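# Load a tote part into the nearest mould nest

## Task

Pick one white plastic part out of the blue tote and put it into the empty nest of the rotary-table mould closest to the arms, with its narrow end pointing down and pushed fully home. The tote must stay upright in its place, still holding its remaining parts. Finish by releasing so neither arm is in contact with any movable object.

## Robot and tools

Robot: two arms, left_arm and right_arm, each with a parallel two-finger gripper and a wrist camera. Calibrated base positions in the scene frame are left_arm (+0.028, +0.316, +0.033) m and right_arm (-0.025, -0.372, +0.036) m, both yawed only slightly. A camera stand is fixed to the floor behind the arms. Loose objects can occasionally get a small push from outside.

Frame: everything uses the scene frame. Its origin is at table-top height, halfway between the nominal bases. +x points out over the table, +z points up, and left_arm is on the +y side. Arm names do not match left or right in the images. On each gripper the fingers point along its own +z and close along its own y. end_effector_position is the point between the finger pads, just under 1 cm behind the tips. Reported position and orientation can be a few cm off, worse at long reach.

execute_actions(actions, cameras): actions is a list of actions. Each action is a table of at most 15 rows, one row per 1/30 s step; a short table repeats its last row until step 15. Each row has 14 numbers in [-1, 1]: left_arm dx, dy, dz, rx, ry, rz, opening, then the same seven for right_arm, always all 14 even if one arm is idle. The six pose numbers are offsets, not poses: measured from that arm's Hand target at the start of the action, along scene axes, and every row counts from that same start. Scale: 1.0 = 0.6 m for dx/dy/dz and 180 degrees for rotation; rx, ry, rz form one rotation vector, turned about the Hand target position. A translation longer than 1.0 is scaled down along its direction. Repeating an offset in a new action moves further. opening is absolute: +1 fully open (pad gap about 87 mm), +0.5 about 59 to 75 mm, 0 about 31 to 49 mm, -0.5 about 8 to 21 mm, -1 closed. To leave an arm alone send six zeros and repeat its current opening; a 0 in the opening slot is a real command. cameras: list of names, ["all"], or []; omitted means all images for an empty action list and none otherwise. An unknown name invalidates the call. An empty actions list returns state and images.

move(target, speed, blend, opening_speed, blocking, cameras): target is one 14-number row or a list of up to 15 rows, same layout and scale as above; every row is an offset from the Hand targets at the start of the move, not from the previous row. speed is path speed in m/s, 0.002 to 2.9 (default 0.25), one value or one per target; rotation runs up to twice that in rad/s. blend, in m, rounds corners between listed targets; 0 stops at each. opening_speed is the rate of opening change per second on the -1..+1 scale, at least 0.2. blocking=false returns after about 0.5 s while motion continues. Paths are straight, ignore obstacles and the other arm, and are capped at 10 s. Grippers lag and may overshoot speed, especially with a nearly straight arm. Avoid paths passing near an arm's own base; route around it. The result adds a move: line giving the ending (done, off_target, moving, held, fault) and any limits (paced = pose clipped, held = steps withheld). done means within 10 mm and 2 degrees, not that contact happened.

wait(seconds): 0 to 3600, sends nothing new; a running move continues. stop(): brakes the current move. zoom_image(camera, region): region [x0, y0, x1, y1] in pixels, at most 504 by 504, from the newest image of cam_head_left, cam_head_right, cam_high, cam_low, cam_left_wrist or cam_right_wrist (all 896x504). Per-camera pinhole calibration with world-to-camera transforms is provided; wrist images may lag while the arm moves. finished_scene(scene): ends the current scene, given its number; irreversible, and the goal must hold without the robot.

Results: per arm end_effector_position (m), end_effector_quat_wxyz, Hand target (the base for the next offsets), Tool commands, grip_measured (same scale as opening), Joint positions (gripper last, 0 closed to 1 open), joint velocities (may say within noise), joint torques (offset, noisy, joints 1 to 3 wrap at ±28 N m), motor temperatures.

Behaviour: each step the commanded orientation is limited to 40 degrees from the measured one. Friction and gravity often leave the gripper short, low or tilted; check after each motion, correct tilt, and send the remaining gap as a new offset. Tiny motions may not happen or may go sideways. A stopped arm keeps pressing until commanded back past its gripper; harder and faster contact hurts more.

Gripping: at first touch read grip_measured, then command about 0.04 below it (up to 0.11 near the ends) for full force, about 20 N per pad. Fast closing squeezes harder.

Avoid: grippers, housings or wrist cameras meeting each other (the clearance check does not prevent it), closing on the other arm's fingers, camera cables touching anything, hard hits on fixed or heavy items, releasing a part while it moves, dropping parts from height, anything ending off the table, tipping or shifting the tote. Motor heat rises when holding, stretched out or pushing: MOTOR HOT at 75 °C, a fold-away fault at 90 °C, the arm collapses at 100 °C.

Each tool is called after "Request:" as a command line: name --argument value for each argument, lists and objects as JSON in quotes; but a table of rows of numbers goes row by row, as --pt "numbers of a row", without its own name.

## Session

Request:
execute_actions --actions '[]'

Scene clock: 0.00 s.
left_arm: end_effector_position=(+0.3122, +0.2435, +0.2621) grip_measured=+1.000 end_effector_quat_wxyz=(+0.541, +0.117, +0.829, +0.081) | right_arm: end_effector_position=(+0.2309, -0.4576, +0.1256) grip_measured=+1.000 end_effector_quat_wxyz=(+0.450, +0.116, +0.879, -0.110)
Joint positions: left_arm=[-0.537 0.881 0.854 -0.45 -0.507 0.043 1] | right_arm=[-0.232 0.823 0.419 -0.208 0.094 -0.044 1]
Joint velocities: within noise
Joint torques (N m): no reading
Motor temperatures (°C): left_arm=[29 31 34 27 27 29 28] | right_arm=[30 36 32 27 27 28 31]
Heat: left arm: 34 °C; right arm: 36 °C.
Hand target: left_arm +0.3126, +0.2432, +0.2664; +0.545, +0.115, +0.827, +0.079 | right_arm +0.2346, -0.4585, +0.1325; +0.459, +0.116, +0.874, -0.111
Tool commands: left_gripper/opening=+1.0 right_gripper/opening=+1.0
camera_calibration:
cam_left_wrist: T_world_to_cam=[[-0.11046, -0.96137, -0.2521, 0.33134], [-0.95249, 0.17484, -0.24938, 0.34196], [0.28383, 0.21258, -0.93502, 0.24326]] pos_world=[0.29327, 0.20704, 0.39626]
cam_right_wrist: T_world_to_cam=[[-0.30874, -0.94554, 0.10314, -0.37837], [-0.94826, 0.29753, -0.11083, 0.39441], [0.0741, -0.13202, -0.98847, 0.19185]] pos_world=[0.24297, -0.44979, 0.27238]

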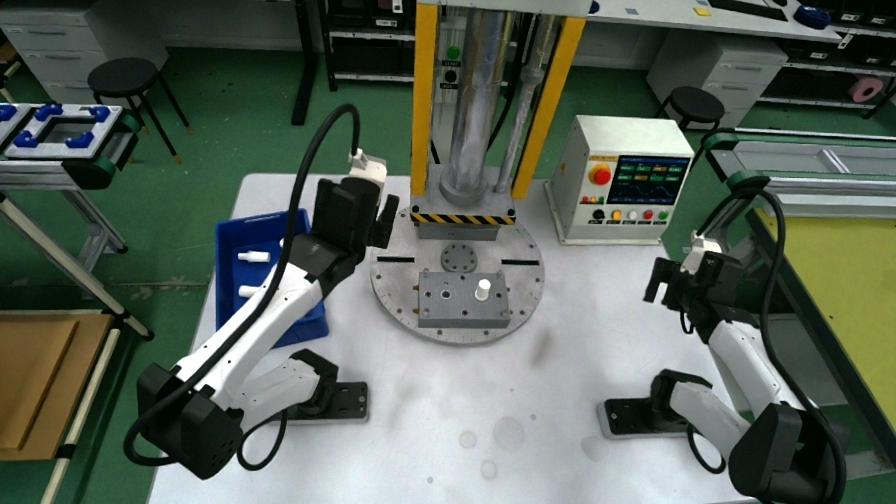

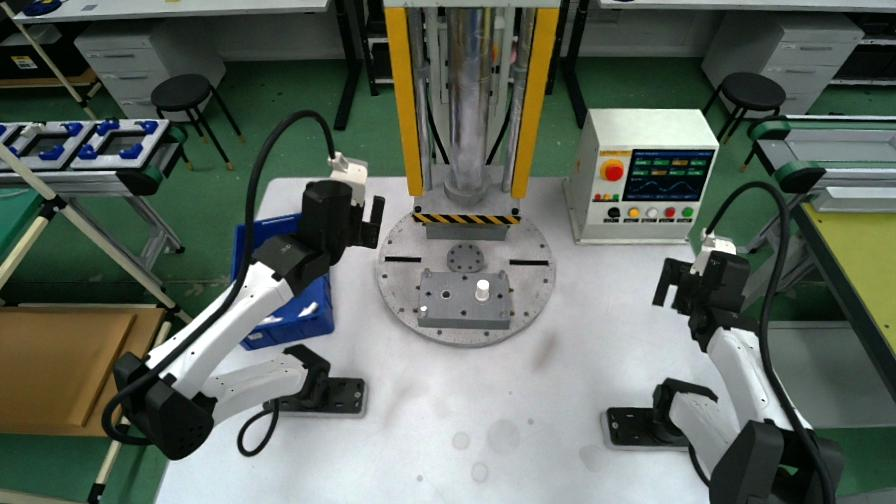

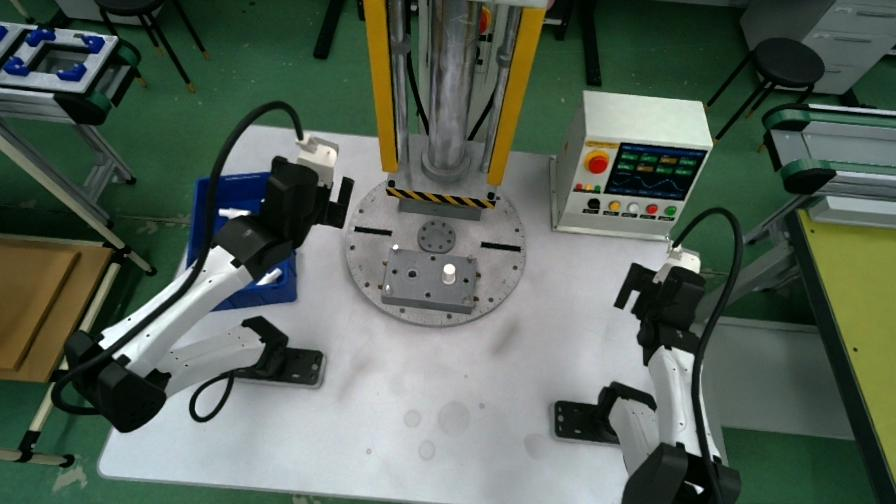

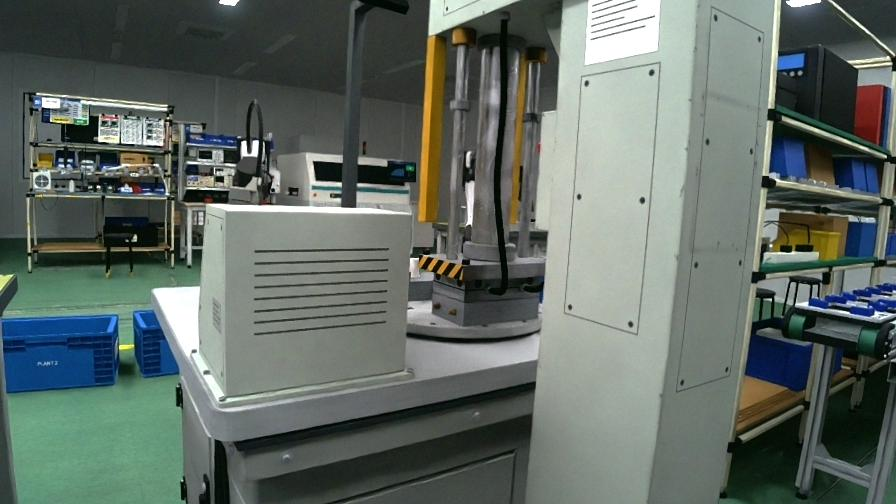

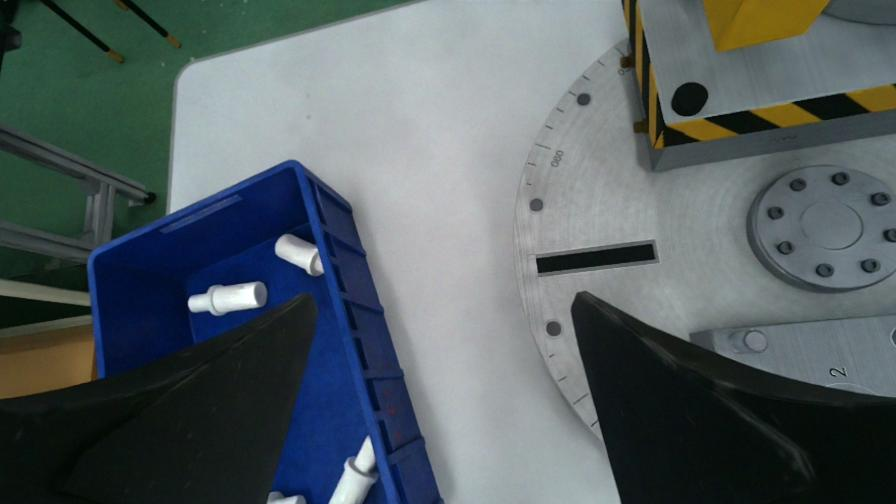

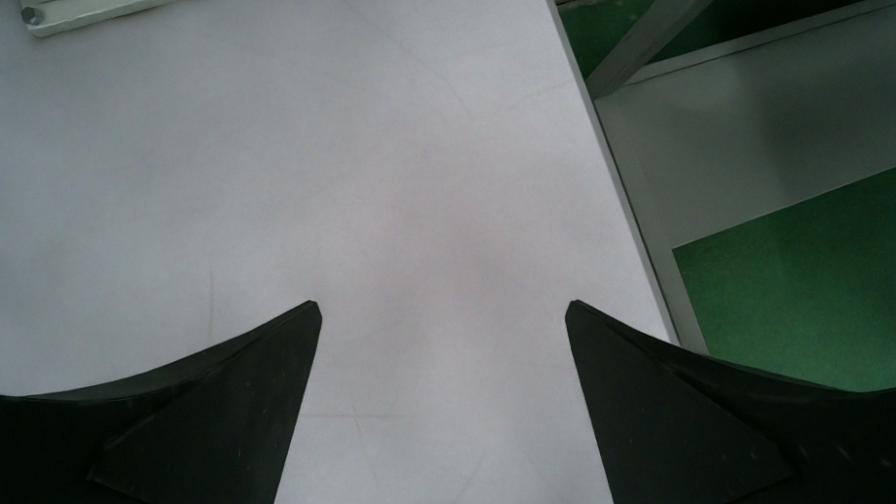

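Request:
move --target '[-0.08,0.33,0.08,0,0,0.1,1,0,0,0,0,0,0,1]' --speed 0.5 --cameras '["cam_left_wrist","cam_head_left","cam_head_right"]'

Scene clock: 42.77 s.
left_arm: end_effector_position=(+0.2643, +0.4409, +0.3057) grip_measured=+1.000 end_effector_quat_wxyz=(+0.521, -0.022, +0.838, +0.162) | right_arm: end_effector_position=(+0.2309, -0.4576, +0.1256) grip_measured=+1.000 end_effector_quat_wxyz=(+0.450, +0.116, +0.879, -0.110)
Joint positions: left_arm=[0.59 0.774 1 -0.654 0.229 0.378 1] | right_arm=[-0.232 0.823 0.419 -0.208 0.094 -0.044 1]
Joint torques (N m): left_arm=[1.37 0.05 10.73 1.74 0.33 0.08] | right_arm=[-0.31 -1.31 8.17 2.13 0.08 0.05]
Motor temperatures (°C): left_arm=[29 31 41 31 27 29 28] | right_arm=[30 36 39 34 27 28 31]
Heat: left arm: 41 °C; right arm: 39 °C.
Hand target: left_arm +0.2647, +0.4412, +0.3145; +0.527, -0.016, +0.834, +0.163 | right_arm +0.2346, -0.4585, +0.1325; +0.459, +0.116, +0.874, -0.111
Off the commanded pose: left_arm 0.009 m, 1 deg | right_arm 0.008 m, 1 deg.
move: done
cam_left_wrist: T_world_to_cam=[[0.20149, -0.94977, -0.23945, 0.43538], [-0.95834, -0.14064, -0.2486, 0.41305], [0.20243, 0.27957, -0.93854, 0.24869]] pos_world=[0.25777, 0.40208, 0.44035]
Images, in order (width x height): cam_head_left 896x504, cam_head_right 896x504, cam_left_wrist 896x504.

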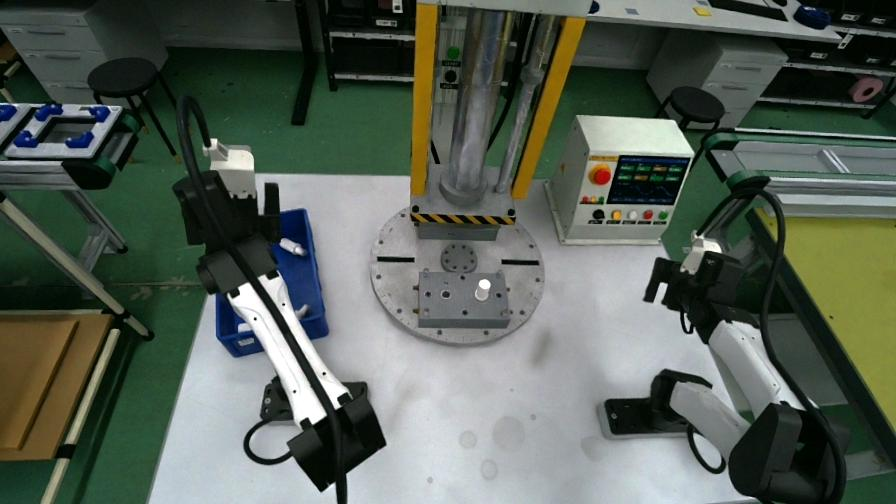

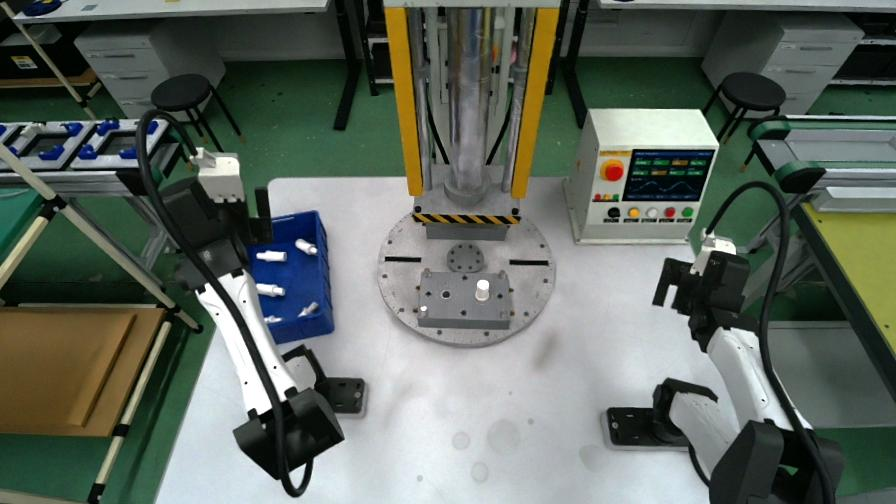

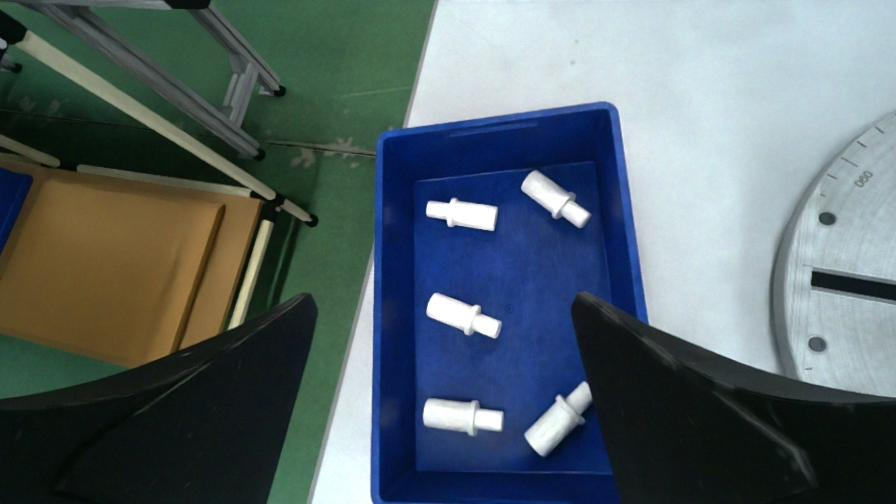

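Request:
zoom_image --camera "cam_head_right" --region '[220, 190, 360, 360]'

Request:
zoom_image --camera "cam_head_left" --region '[160, 100, 360, 350]'

Request:
zoom_image --camera "cam_head_left" --region '[360, 200, 560, 350]'

Scaled by 2.965 from the camera's image (finer frame: 1280x720).

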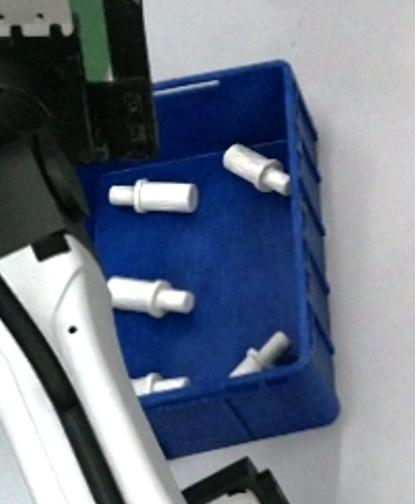

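Scaled by 2.016 from the camera's image (finer frame: 1280x720).

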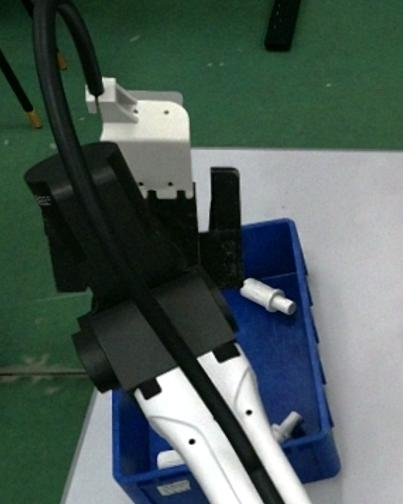

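Scaled by 2.520 from the camera's image (finer frame: 1280x720).

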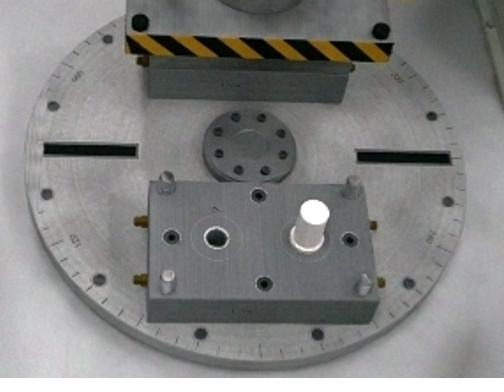

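Request:
move --target '[0.039,0.111,-0.19,-0.3458,0.2051,0.3992,1,0,0,0,0,0,0,1]' --speed 0.5 --cameras '["cam_left_wrist","cam_high","cam_head_left"]'

Scene clock: 98.97 s.
left_arm: end_effector_position=(+0.2858, +0.5053, +0.2006) grip_measured=+1.000 end_effector_quat_wxyz=(+0.005, -0.664, +0.747, +0.006) | right_arm: end_effector_position=(+0.2309, -0.4576, +0.1256) grip_measured=+1.000 end_effector_quat_wxyz=(+0.450, +0.116, +0.879, -0.110)
Joint positions: left_arm=[0.726 1.883 1.856 -1.535 -0.012 -0.74 1] | right_arm=[-0.232 0.823 0.419 -0.208 0.094 -0.044 1]
Joint torques (N m): left_arm=[1.39 -6.45 9.46 0.21 0.19 -0.06] | right_arm=[-0.42 -1.36 8.17 2.16 0.11 0.02]
Heat: left arm: 45 °C; right arm: 42 °C.
Hand target: left_arm +0.2880, +0.5078, +0.2004; +0.000, -0.671, +0.742, +0.000 | right_arm +0.2346, -0.4585, +0.1325; +0.459, +0.116, +0.874, -0.111
Off the commanded pose: left_arm 0.003 m, 1 deg | right_arm 0.008 m, 1 deg.
move: done
cam_left_wrist: T_world_to_cam=[[0.99378, -0.11122, 0.00534, -0.23231], [-0.07611, -0.64353, 0.76163, 0.2159], [-0.08127, -0.7573, -0.64799, 0.67444]] pos_world=[0.30211, 0.62385, 0.27383]
Images, in order (width x height): cam_head_left 896x504, cam_high 896x504, cam_left_wrist 896x504.

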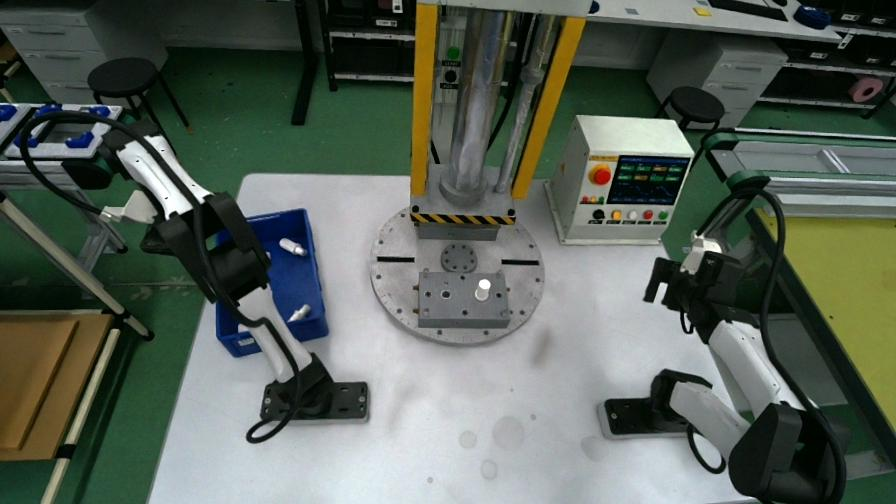

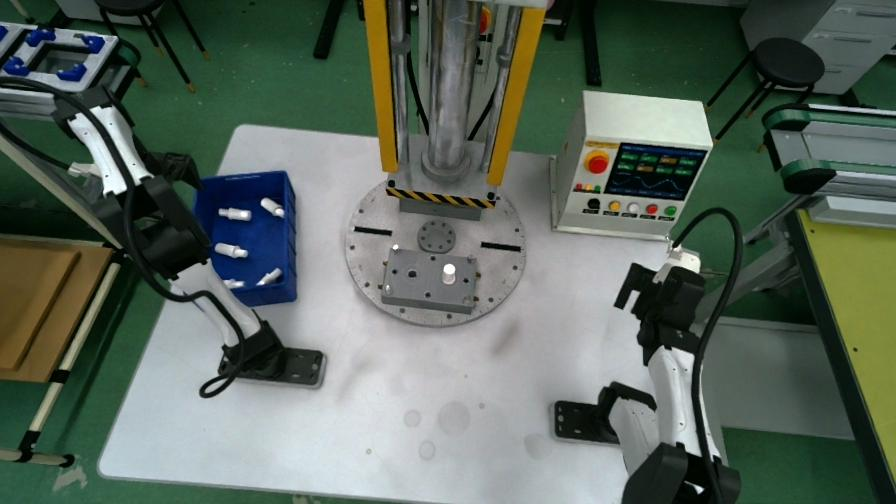

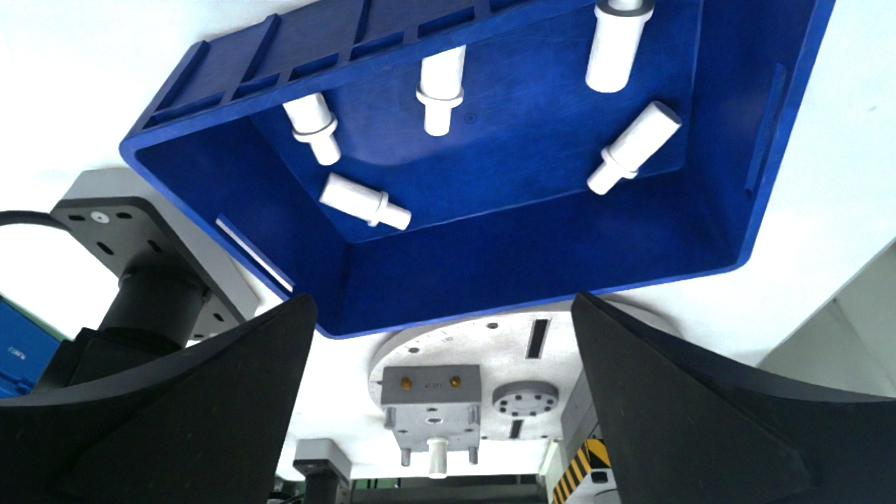

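Request:
move --target '[-0.007,-0.018,-0.177,0,0,0,0.6,0,0,0,0,0,0,1]' --speed 0.3 --cameras '["cam_left_wrist","cam_high","cam_head_left"]'

Scene clock: 108.77 s.
left_arm: end_effector_position=(+0.2800, +0.4993, +0.0916) grip_measured=+0.600 end_effector_quat_wxyz=(-0.011, -0.669, +0.743, +0.005) | right_arm: end_effector_position=(+0.2309, -0.4576, +0.1256) grip_measured=+1.000 end_effector_quat_wxyz=(+0.450, +0.116, +0.879, -0.110)
Joint positions: left_arm=[0.726 1.883 1.416 -1.127 -0.01 -0.754 0.8] | right_arm=[-0.232 0.823 0.419 -0.208 0.094 -0.044 1]
Joint torques (N m): left_arm=[0.18 -9.37 6.05 0.42 0.16 -0.08] | right_arm=[-0.36 -1.24 8.14 2.14 0.11 0.02]
Heat: left arm: 44 °C; right arm: 43 °C.
Hand target: left_arm +0.2839, +0.4970, +0.0943; +0.000, -0.671, +0.742, +0.000 | right_arm +0.2346, -0.4585, +0.1325; +0.459, +0.116, +0.874, -0.111
Off the commanded pose: left_arm 0.005 m, 1 deg | right_arm 0.008 m, 1 deg.
move: done
cam_left_wrist: T_world_to_cam=[[0.99514, -0.09731, -0.01511, -0.23208], [-0.04953, -0.62726, 0.77724, 0.27758], [-0.08511, -0.77271, -0.62903, 0.60581]] pos_world=[0.29626, 0.61965, 0.16182]
Images, in order (width x height): cam_head_left 896x504, cam_high 896x504, cam_left_wrist 896x504.

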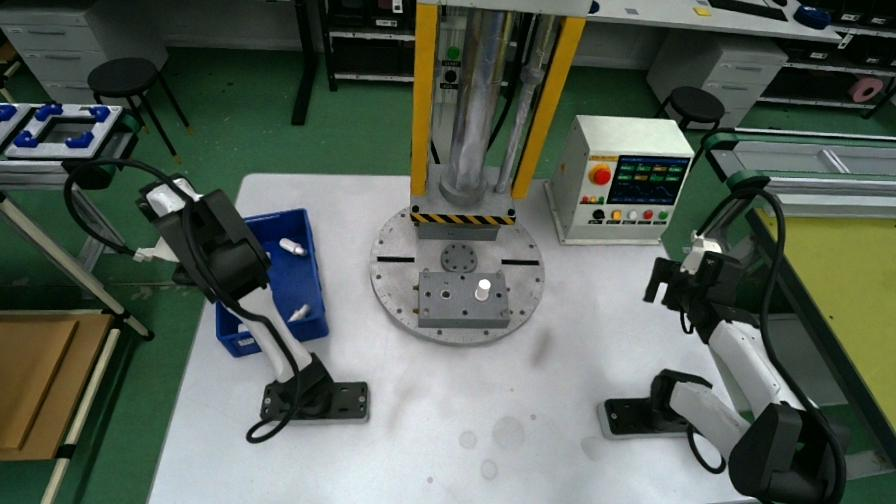

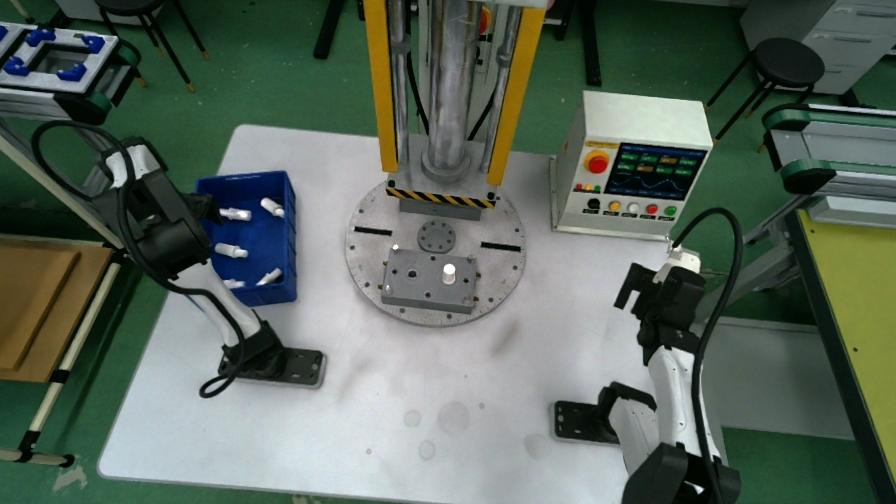

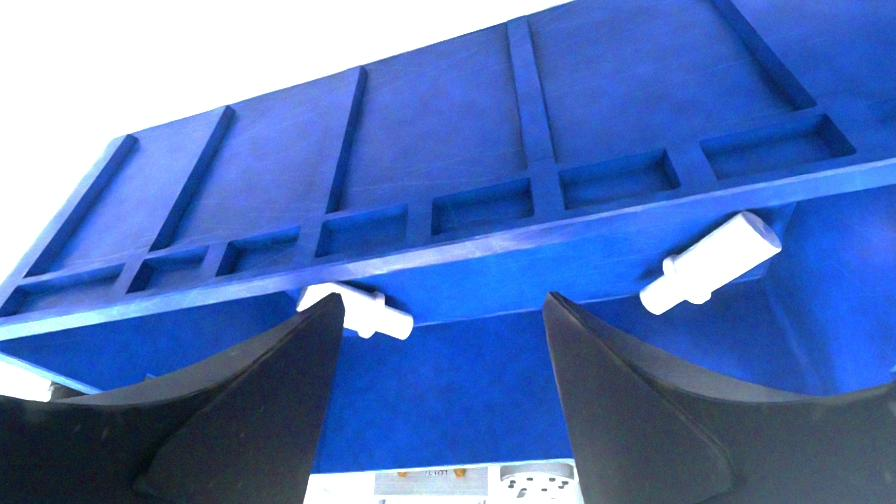

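Request:
move --target '[0.006,-0.004,-0.095,0,0,0,0.6,0,0,0,0,0,0,1]' --speed 0.12 --cameras '["cam_left_wrist","cam_high","cam_head_right"]'

Request:
zoom_image --camera "cam_head_right" --region '[180, 170, 380, 370]'

Request:
zoom_image --camera "cam_high" --region '[140, 130, 320, 310]'

Scene clock: 118.50 s.
left_arm: end_effector_position=(+0.2799, +0.4816, +0.0626) grip_measured=+0.600 end_effector_quat_wxyz=(+0.018, +0.675, -0.738, +0.007) | right_arm: end_effector_position=(+0.2309, -0.4576, +0.1256) grip_measured=+1.000 end_effector_quat_wxyz=(+0.450, +0.116, +0.879, -0.110)
Joint positions: left_arm=[0.701 1.883 1.291 -1.014 0.016 -0.793 0.8] | right_arm=[-0.232 0.823 0.419 -0.208 0.094 -0.044 1]
Joint torques (N m): left_arm=[1.2 -4.26 4.15 1.33 -0.11 0.18] | right_arm=[-0.24 -1.25 8.27 2.15 0.06 -0.01]
Heat: left arm: 43 °C; right arm: 43 °C.
Hand target: left_arm +0.2874, +0.4946, +0.0373; +0.000, -0.671, +0.742, +0.000 | right_arm +0.2346, -0.4585, +0.1325; +0.459, +0.116, +0.874, -0.111
Off the commanded pose: left_arm 0.029 m, 2 deg | right_arm 0.008 m, 1 deg.
move: off_target (left_arm)
cam_left_wrist: T_world_to_cam=[[0.99655, -0.08275, -0.00588, -0.24199], [-0.04573, -0.60703, 0.79337, 0.27725], [-0.06922, -0.79036, -0.60872, 0.57664]] pos_world=[0.29375, 0.60403, 0.12962]
Images, in order (width x height): cam_head_right 896x504, cam_high 896x504, cam_left_wrist 896x504.

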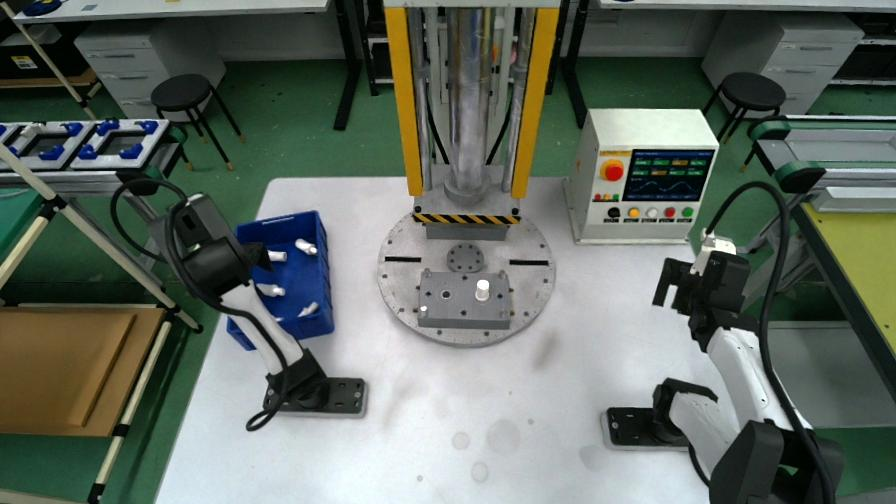

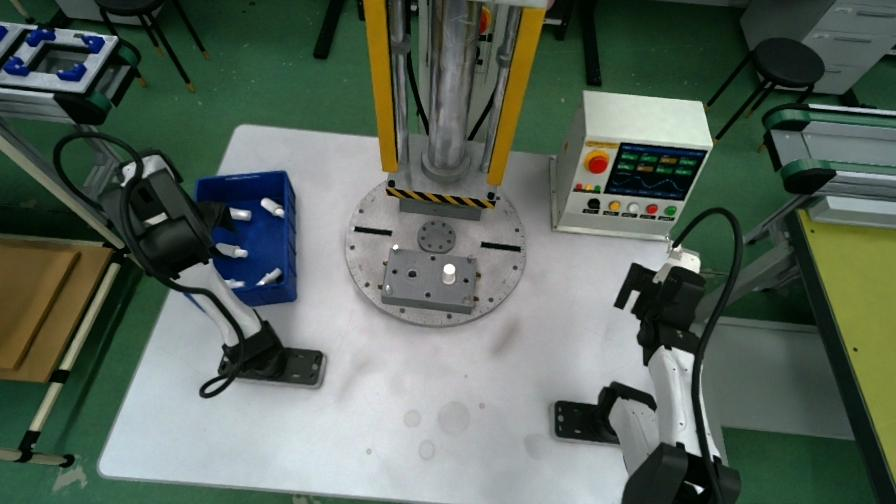

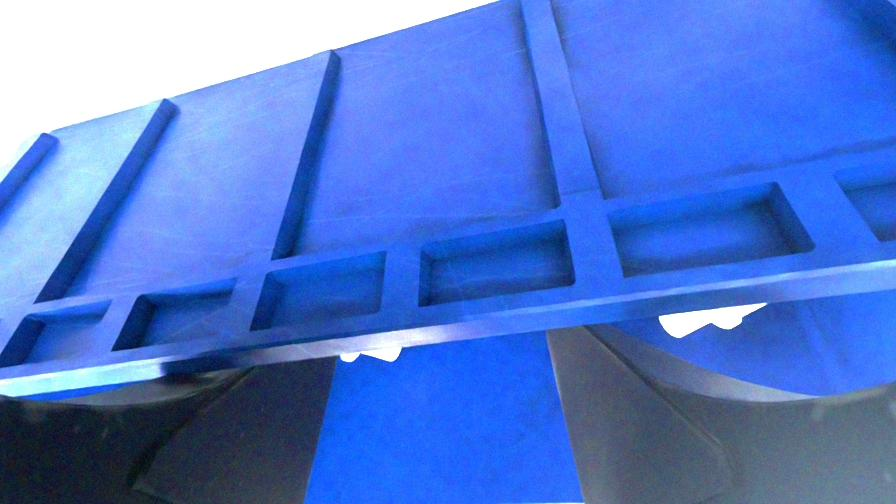

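Scaled by 2.520 from the camera's image (finer frame: 1280x720).

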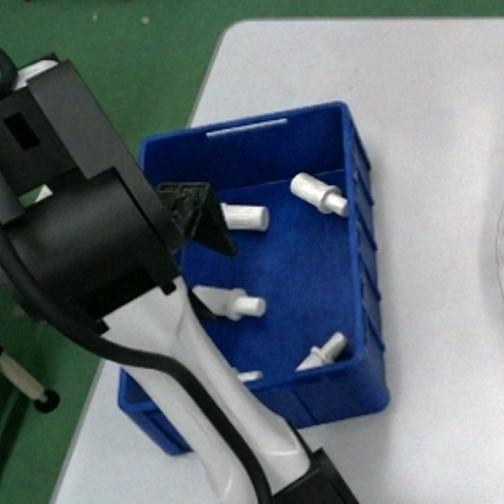

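Scaled by 2.800 from the camera's image (finer frame: 1280x720).

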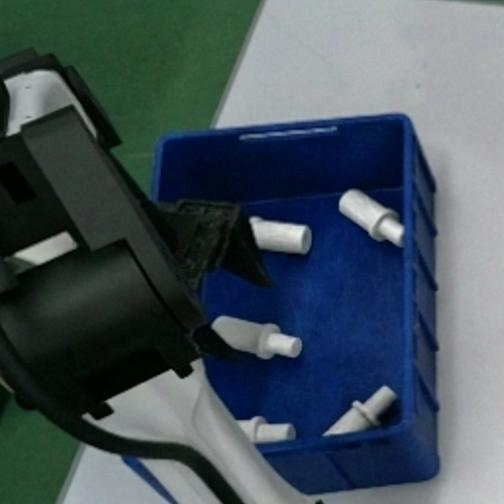

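Request:
move --pt "0.0 -0.01 0.155 0 0 0 0.6 0 0 0 0 0 0 1" --pt "0.002 0.0 0.155 0.1935 -0.0194 0 0.6 0 0 0 0 0 0 1" --pt "0.002 0.006 0.01 0.1935 -0.0194 0 0.6 0 0 0 0 0 0 1" --speed '[0.15,0.3,0.15]' --cameras '["cam_left_wrist","cam_high","cam_head_right"]'

Request:
zoom_image --camera "cam_high" --region '[140, 130, 320, 310]'

Scene clock: 184.43 s.
left_arm: end_effector_position=(+0.2924, +0.4950, +0.0498) grip_measured=+0.600 end_effector_quat_wxyz=(+0.226, -0.640, +0.709, +0.190) | right_arm: end_effector_position=(+0.2309, -0.4576, +0.1256) grip_measured=+1.000 end_effector_quat_wxyz=(+0.450, +0.116, +0.879, -0.110)
Joint positions: left_arm=[0.436 1.622 0.877 -0.478 -0.499 -0.956 0.8] | right_arm=[-0.232 0.823 0.419 -0.208 0.094 -0.044 1]
Joint torques (N m): left_arm=[0.95 -4.67 5.93 1.08 -0.44 0.04] | right_arm=[-0.44 -1.37 8.18 2.12 0.08 0.03]
Motor temperatures (°C): left_arm=[29 34 39 32 27 29 28] | right_arm=[30 36 45 39 27 28 31]
Heat: left arm: 39 °C; right arm: 45 °C.
Hand target: left_arm +0.2886, +0.4982, +0.0433; +0.223, -0.640, +0.707, +0.202 | right_arm +0.2346, -0.4585, +0.1325; +0.459, +0.116, +0.874, -0.111
Off the commanded pose: left_arm 0.008 m, 1 deg | right_arm 0.008 m, 1 deg.
move: done
cam_left_wrist: T_world_to_cam=[[0.99391, -0.10633, 0.02907, -0.24282], [-0.11022, -0.95442, 0.27735, 0.51262], [-0.00175, -0.27887, -0.96033, 0.32489]] pos_world=[0.29841, 0.55404, 0.17689]
Images, in order (width x height): cam_head_right 896x504, cam_high 896x504, cam_left_wrist 896x504.

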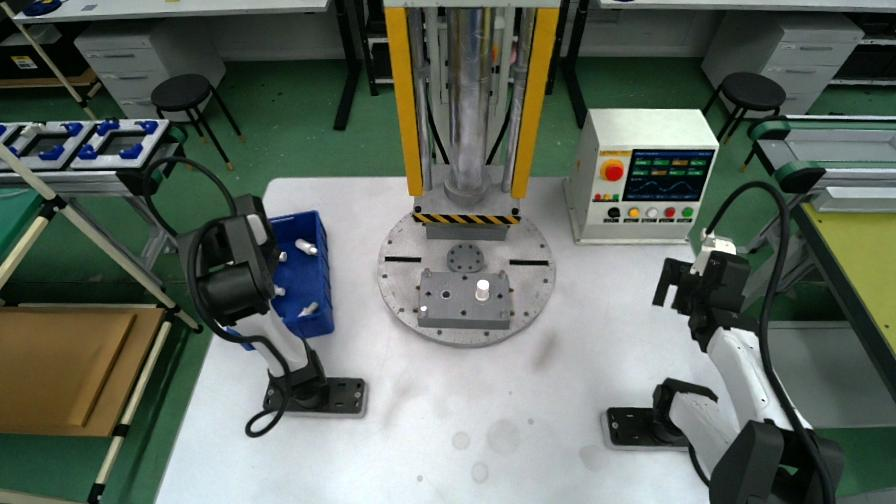

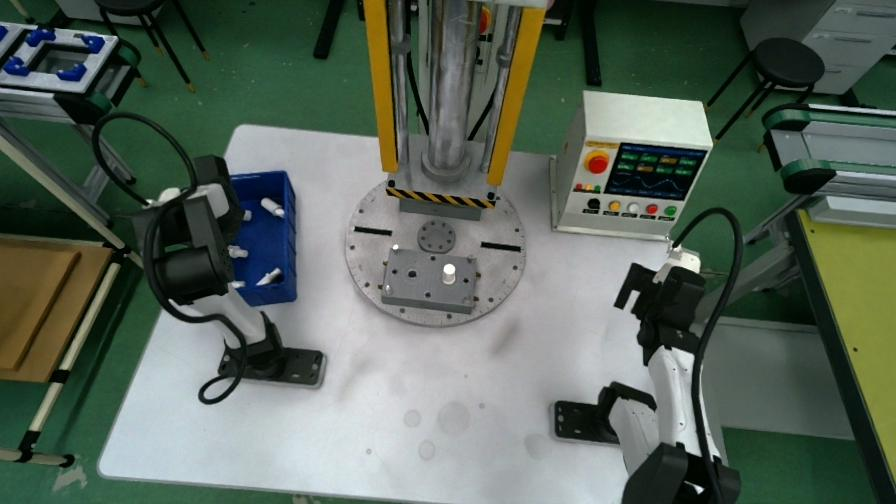

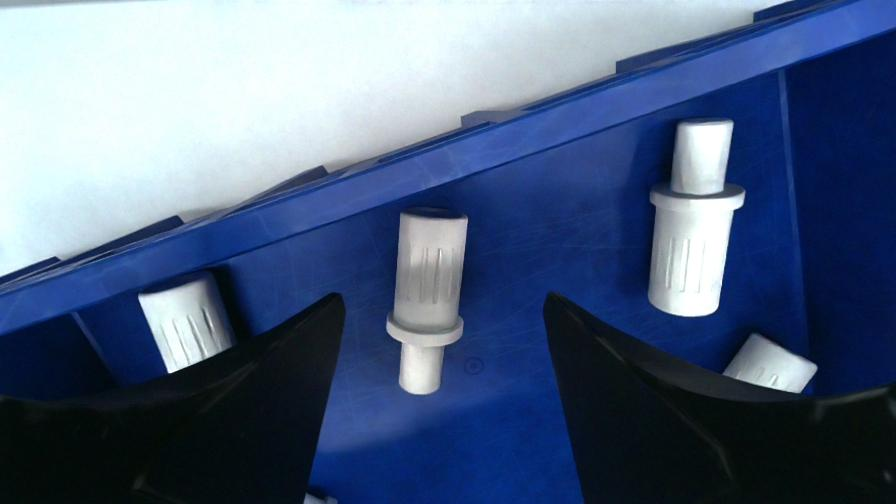

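Scaled by 2.800 from the camera's image (finer frame: 1280x720).

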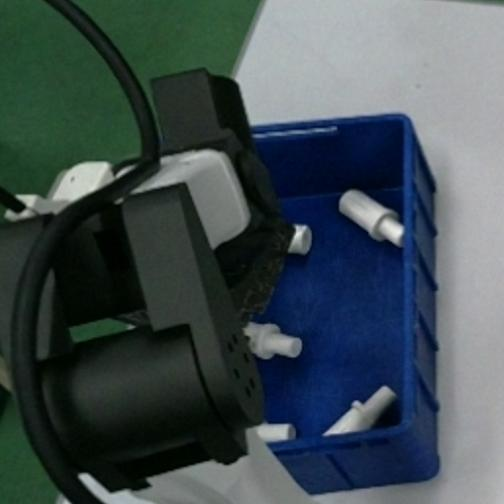

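Request:
move --target '[-0.002,0.008,-0.045,0,0,0,0.6,0,0,0,0,0,0,1]' --speed 0.08 --cameras '["cam_left_wrist"]'

Scene clock: 197.97 s.
left_arm: end_effector_position=(+0.2918, +0.4991, +0.0228) grip_measured=+0.600 end_effector_quat_wxyz=(+0.227, -0.640, +0.708, +0.192) | right_arm: end_effector_position=(+0.2309, -0.4576, +0.1256) grip_measured=+1.000 end_effector_quat_wxyz=(+0.450, +0.116, +0.879, -0.110)
Joint positions: left_arm=[0.448 1.687 0.82 -0.349 -0.499 -0.943 0.8] | right_arm=[-0.232 0.823 0.419 -0.208 0.094 -0.044 1]
Joint torques (N m): left_arm=[1.37 -4.75 5.71 1.12 -0.37 0.09] | right_arm=[-0.4 -1.33 8.14 2.17 0.08 0.03]
Heat: left arm: 39 °C; right arm: 45 °C.
Hand target: left_arm +0.2875, +0.5030, +0.0163; +0.223, -0.640, +0.707, +0.202 | right_arm +0.2346, -0.4585, +0.1325; +0.459, +0.116, +0.874, -0.111
Off the commanded pose: left_arm 0.009 m, 1 deg | right_arm 0.008 m, 1 deg.
move: done
cam_left_wrist: T_world_to_cam=[[0.99405, -0.1053, 0.0279, -0.2415], [-0.10891, -0.95565, 0.27364, 0.52427], [-0.00215, -0.27505, -0.96143, 0.29842]] pos_world=[0.2978, 0.55767, 0.15019]

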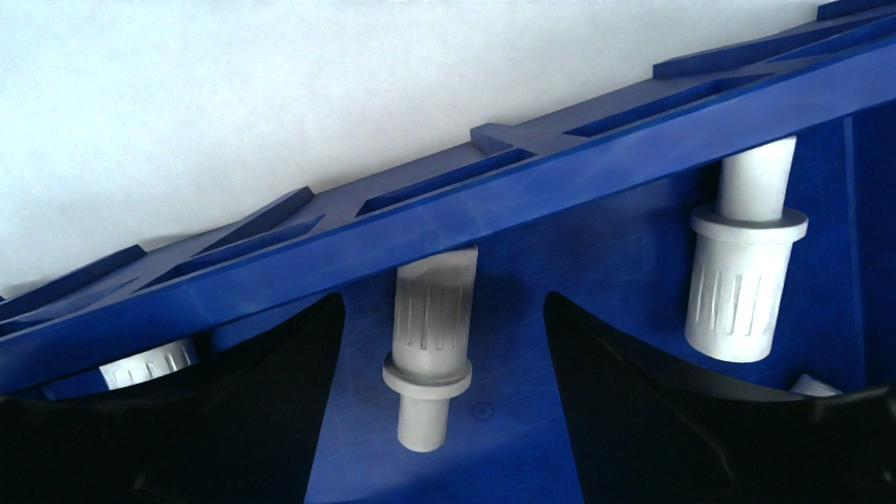

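Request:
move --target '[-0.005,0,0,0,0,0,-0.55,0,0,0,0,0,0,1]' --speed 0.08 --opening_speed 0.8 --cameras '["cam_left_wrist"]'

Scene clock: 203.80 s.
left_arm: end_effector_position=(+0.2881, +0.4993, +0.0202) grip_measured=-0.178 end_effector_quat_wxyz=(+0.224, -0.640, +0.709, +0.194) | right_arm: end_effector_position=(+0.2309, -0.4576, +0.1256) grip_measured=+1.000 end_effector_quat_wxyz=(+0.450, +0.116, +0.879, -0.110)
Joint positions: left_arm=[0.453 1.687 0.808 -0.342 -0.499 -0.937 0.411] | right_arm=[-0.232 0.823 0.419 -0.208 0.094 -0.044 1]
Joint torques (N m): left_arm=[1.37 -5.38 5.67 1.1 -0.36 0.09] | right_arm=[-0.47 -1.24 8.13 2.12 0.11 0.04]
Heat: left arm: 39 °C; right arm: 45 °C.
Hand target: left_arm +0.2845, +0.5030, +0.0163; +0.223, -0.640, +0.707, +0.202 | right_arm +0.2346, -0.4585, +0.1325; +0.459, +0.116, +0.874, -0.111
Off the commanded pose: left_arm 0.007 m, 1 deg | right_arm 0.008 m, 1 deg.
move: done
cam_left_wrist: T_world_to_cam=[[0.99425, -0.10502, 0.02074, -0.23781], [-0.10666, -0.95524, 0.27593, 0.52388], [-0.00916, -0.27655, -0.96095, 0.29867]] pos_world=[0.29506, 0.55806, 0.14738]

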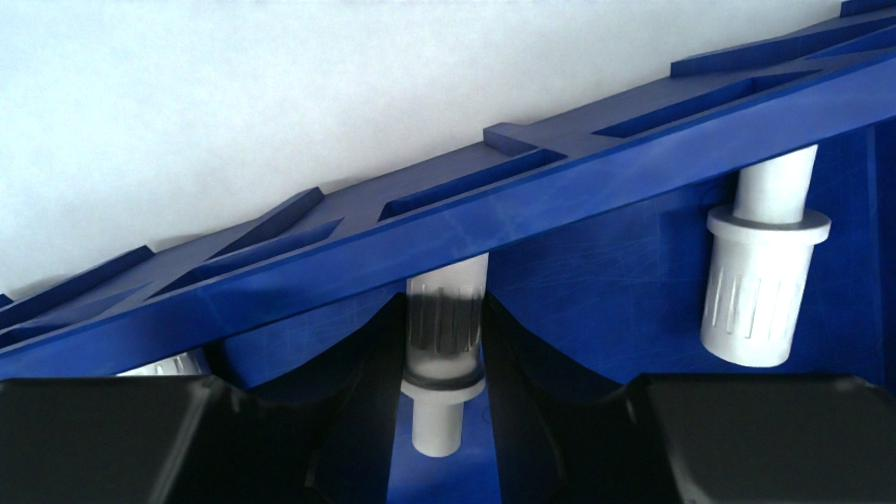

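Request:
move --pt "0 -0.01 0.25 0 0 0 -0.55 0 0 0 0 0 0 1" --pt "0.009 -0.455 0.25 0 0 -0.569 -0.55 0 0 0 0 0 0 1" --pt "0.009 -0.455 0.03 0 0 -0.569 -0.55 0 0 0 0 0 0 1" --speed '[0.2,0.4,0.25]' --blend '[0.02,0.02,0]' --cameras '["cam_left_wrist","cam_high","cam_head_right"]'

Request:
zoom_image --camera "cam_head_right" --region '[280, 220, 440, 360]'

Scene clock: 223.23 s.
left_arm: end_effector_position=(+0.2839, +0.2359, +0.0350) grip_measured=-0.178 end_effector_quat_wxyz=(+0.284, +0.143, +0.947, -0.039) | right_arm: end_effector_position=(+0.2309, -0.4576, +0.1256) grip_measured=+1.000 end_effector_quat_wxyz=(+0.450, +0.116, +0.879, -0.110)
Joint positions: left_arm=[-0.299 1.316 0.511 -0.184 -0.013 -0.007 0.411] | right_arm=[-0.232 0.823 0.419 -0.208 0.094 -0.044 1]
Joint torques (N m): left_arm=[0.12 -2.8 6.68 1.81 0.23 0.03] | right_arm=[-0.25 -1.29 8.29 2.13 0.1 0.05]
Heat: left arm: 39 °C; right arm: 46 °C.
Hand target: left_arm +0.2899, +0.2300, +0.0343; +0.297, +0.151, +0.942, -0.047 | right_arm +0.2346, -0.4585, +0.1325; +0.459, +0.116, +0.874, -0.111
Off the commanded pose: left_arm 0.008 m, 2 deg | right_arm 0.008 m, 1 deg.
move: done
cam_left_wrist: T_world_to_cam=[[-0.29275, -0.95619, 0.00247, 0.30527], [-0.91356, 0.28046, 0.29454, 0.20464], [-0.28233, 0.08397, -0.95564, 0.23243]] pos_world=[0.34194, 0.21498, 0.16109]
Images, in order (width x height): cam_head_right 896x504, cam_high 896x504, cam_left_wrist 896x504.

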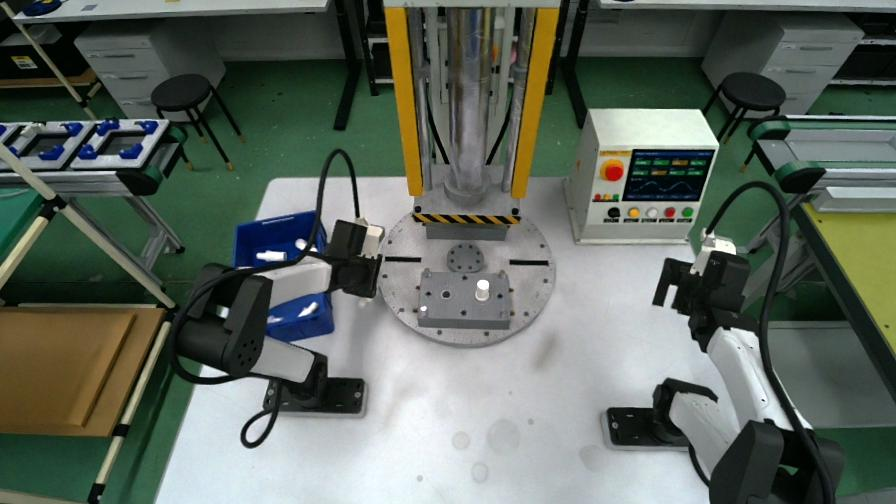

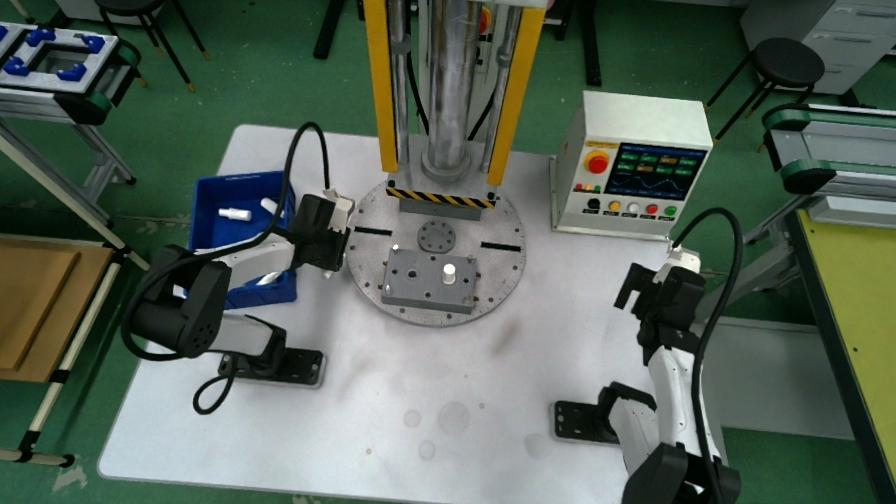

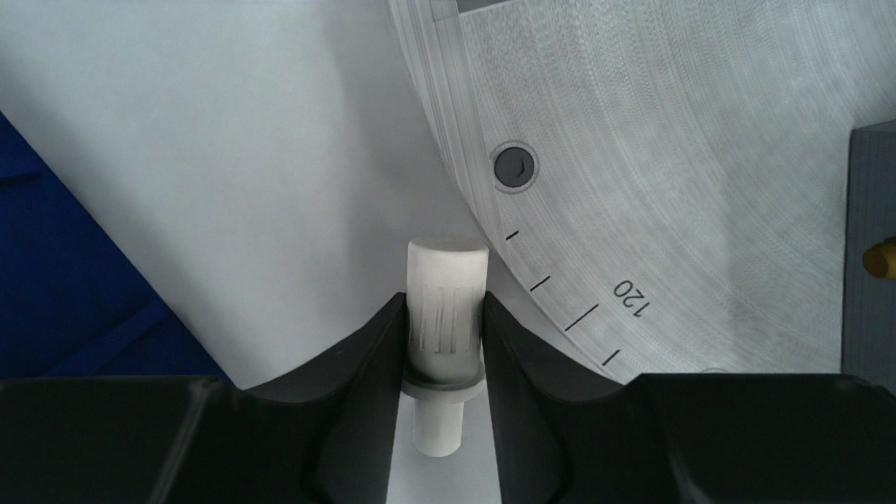

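Scaled by 3.150 from the camera's image (finer frame: 1280x720).

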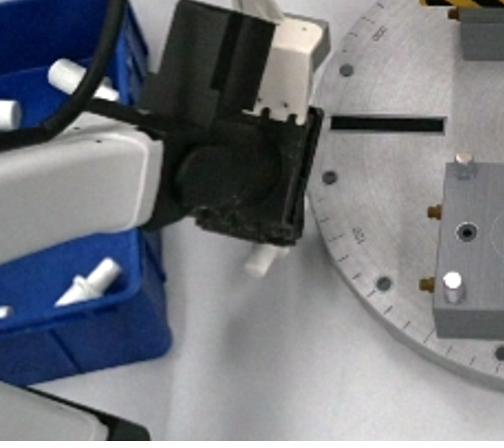

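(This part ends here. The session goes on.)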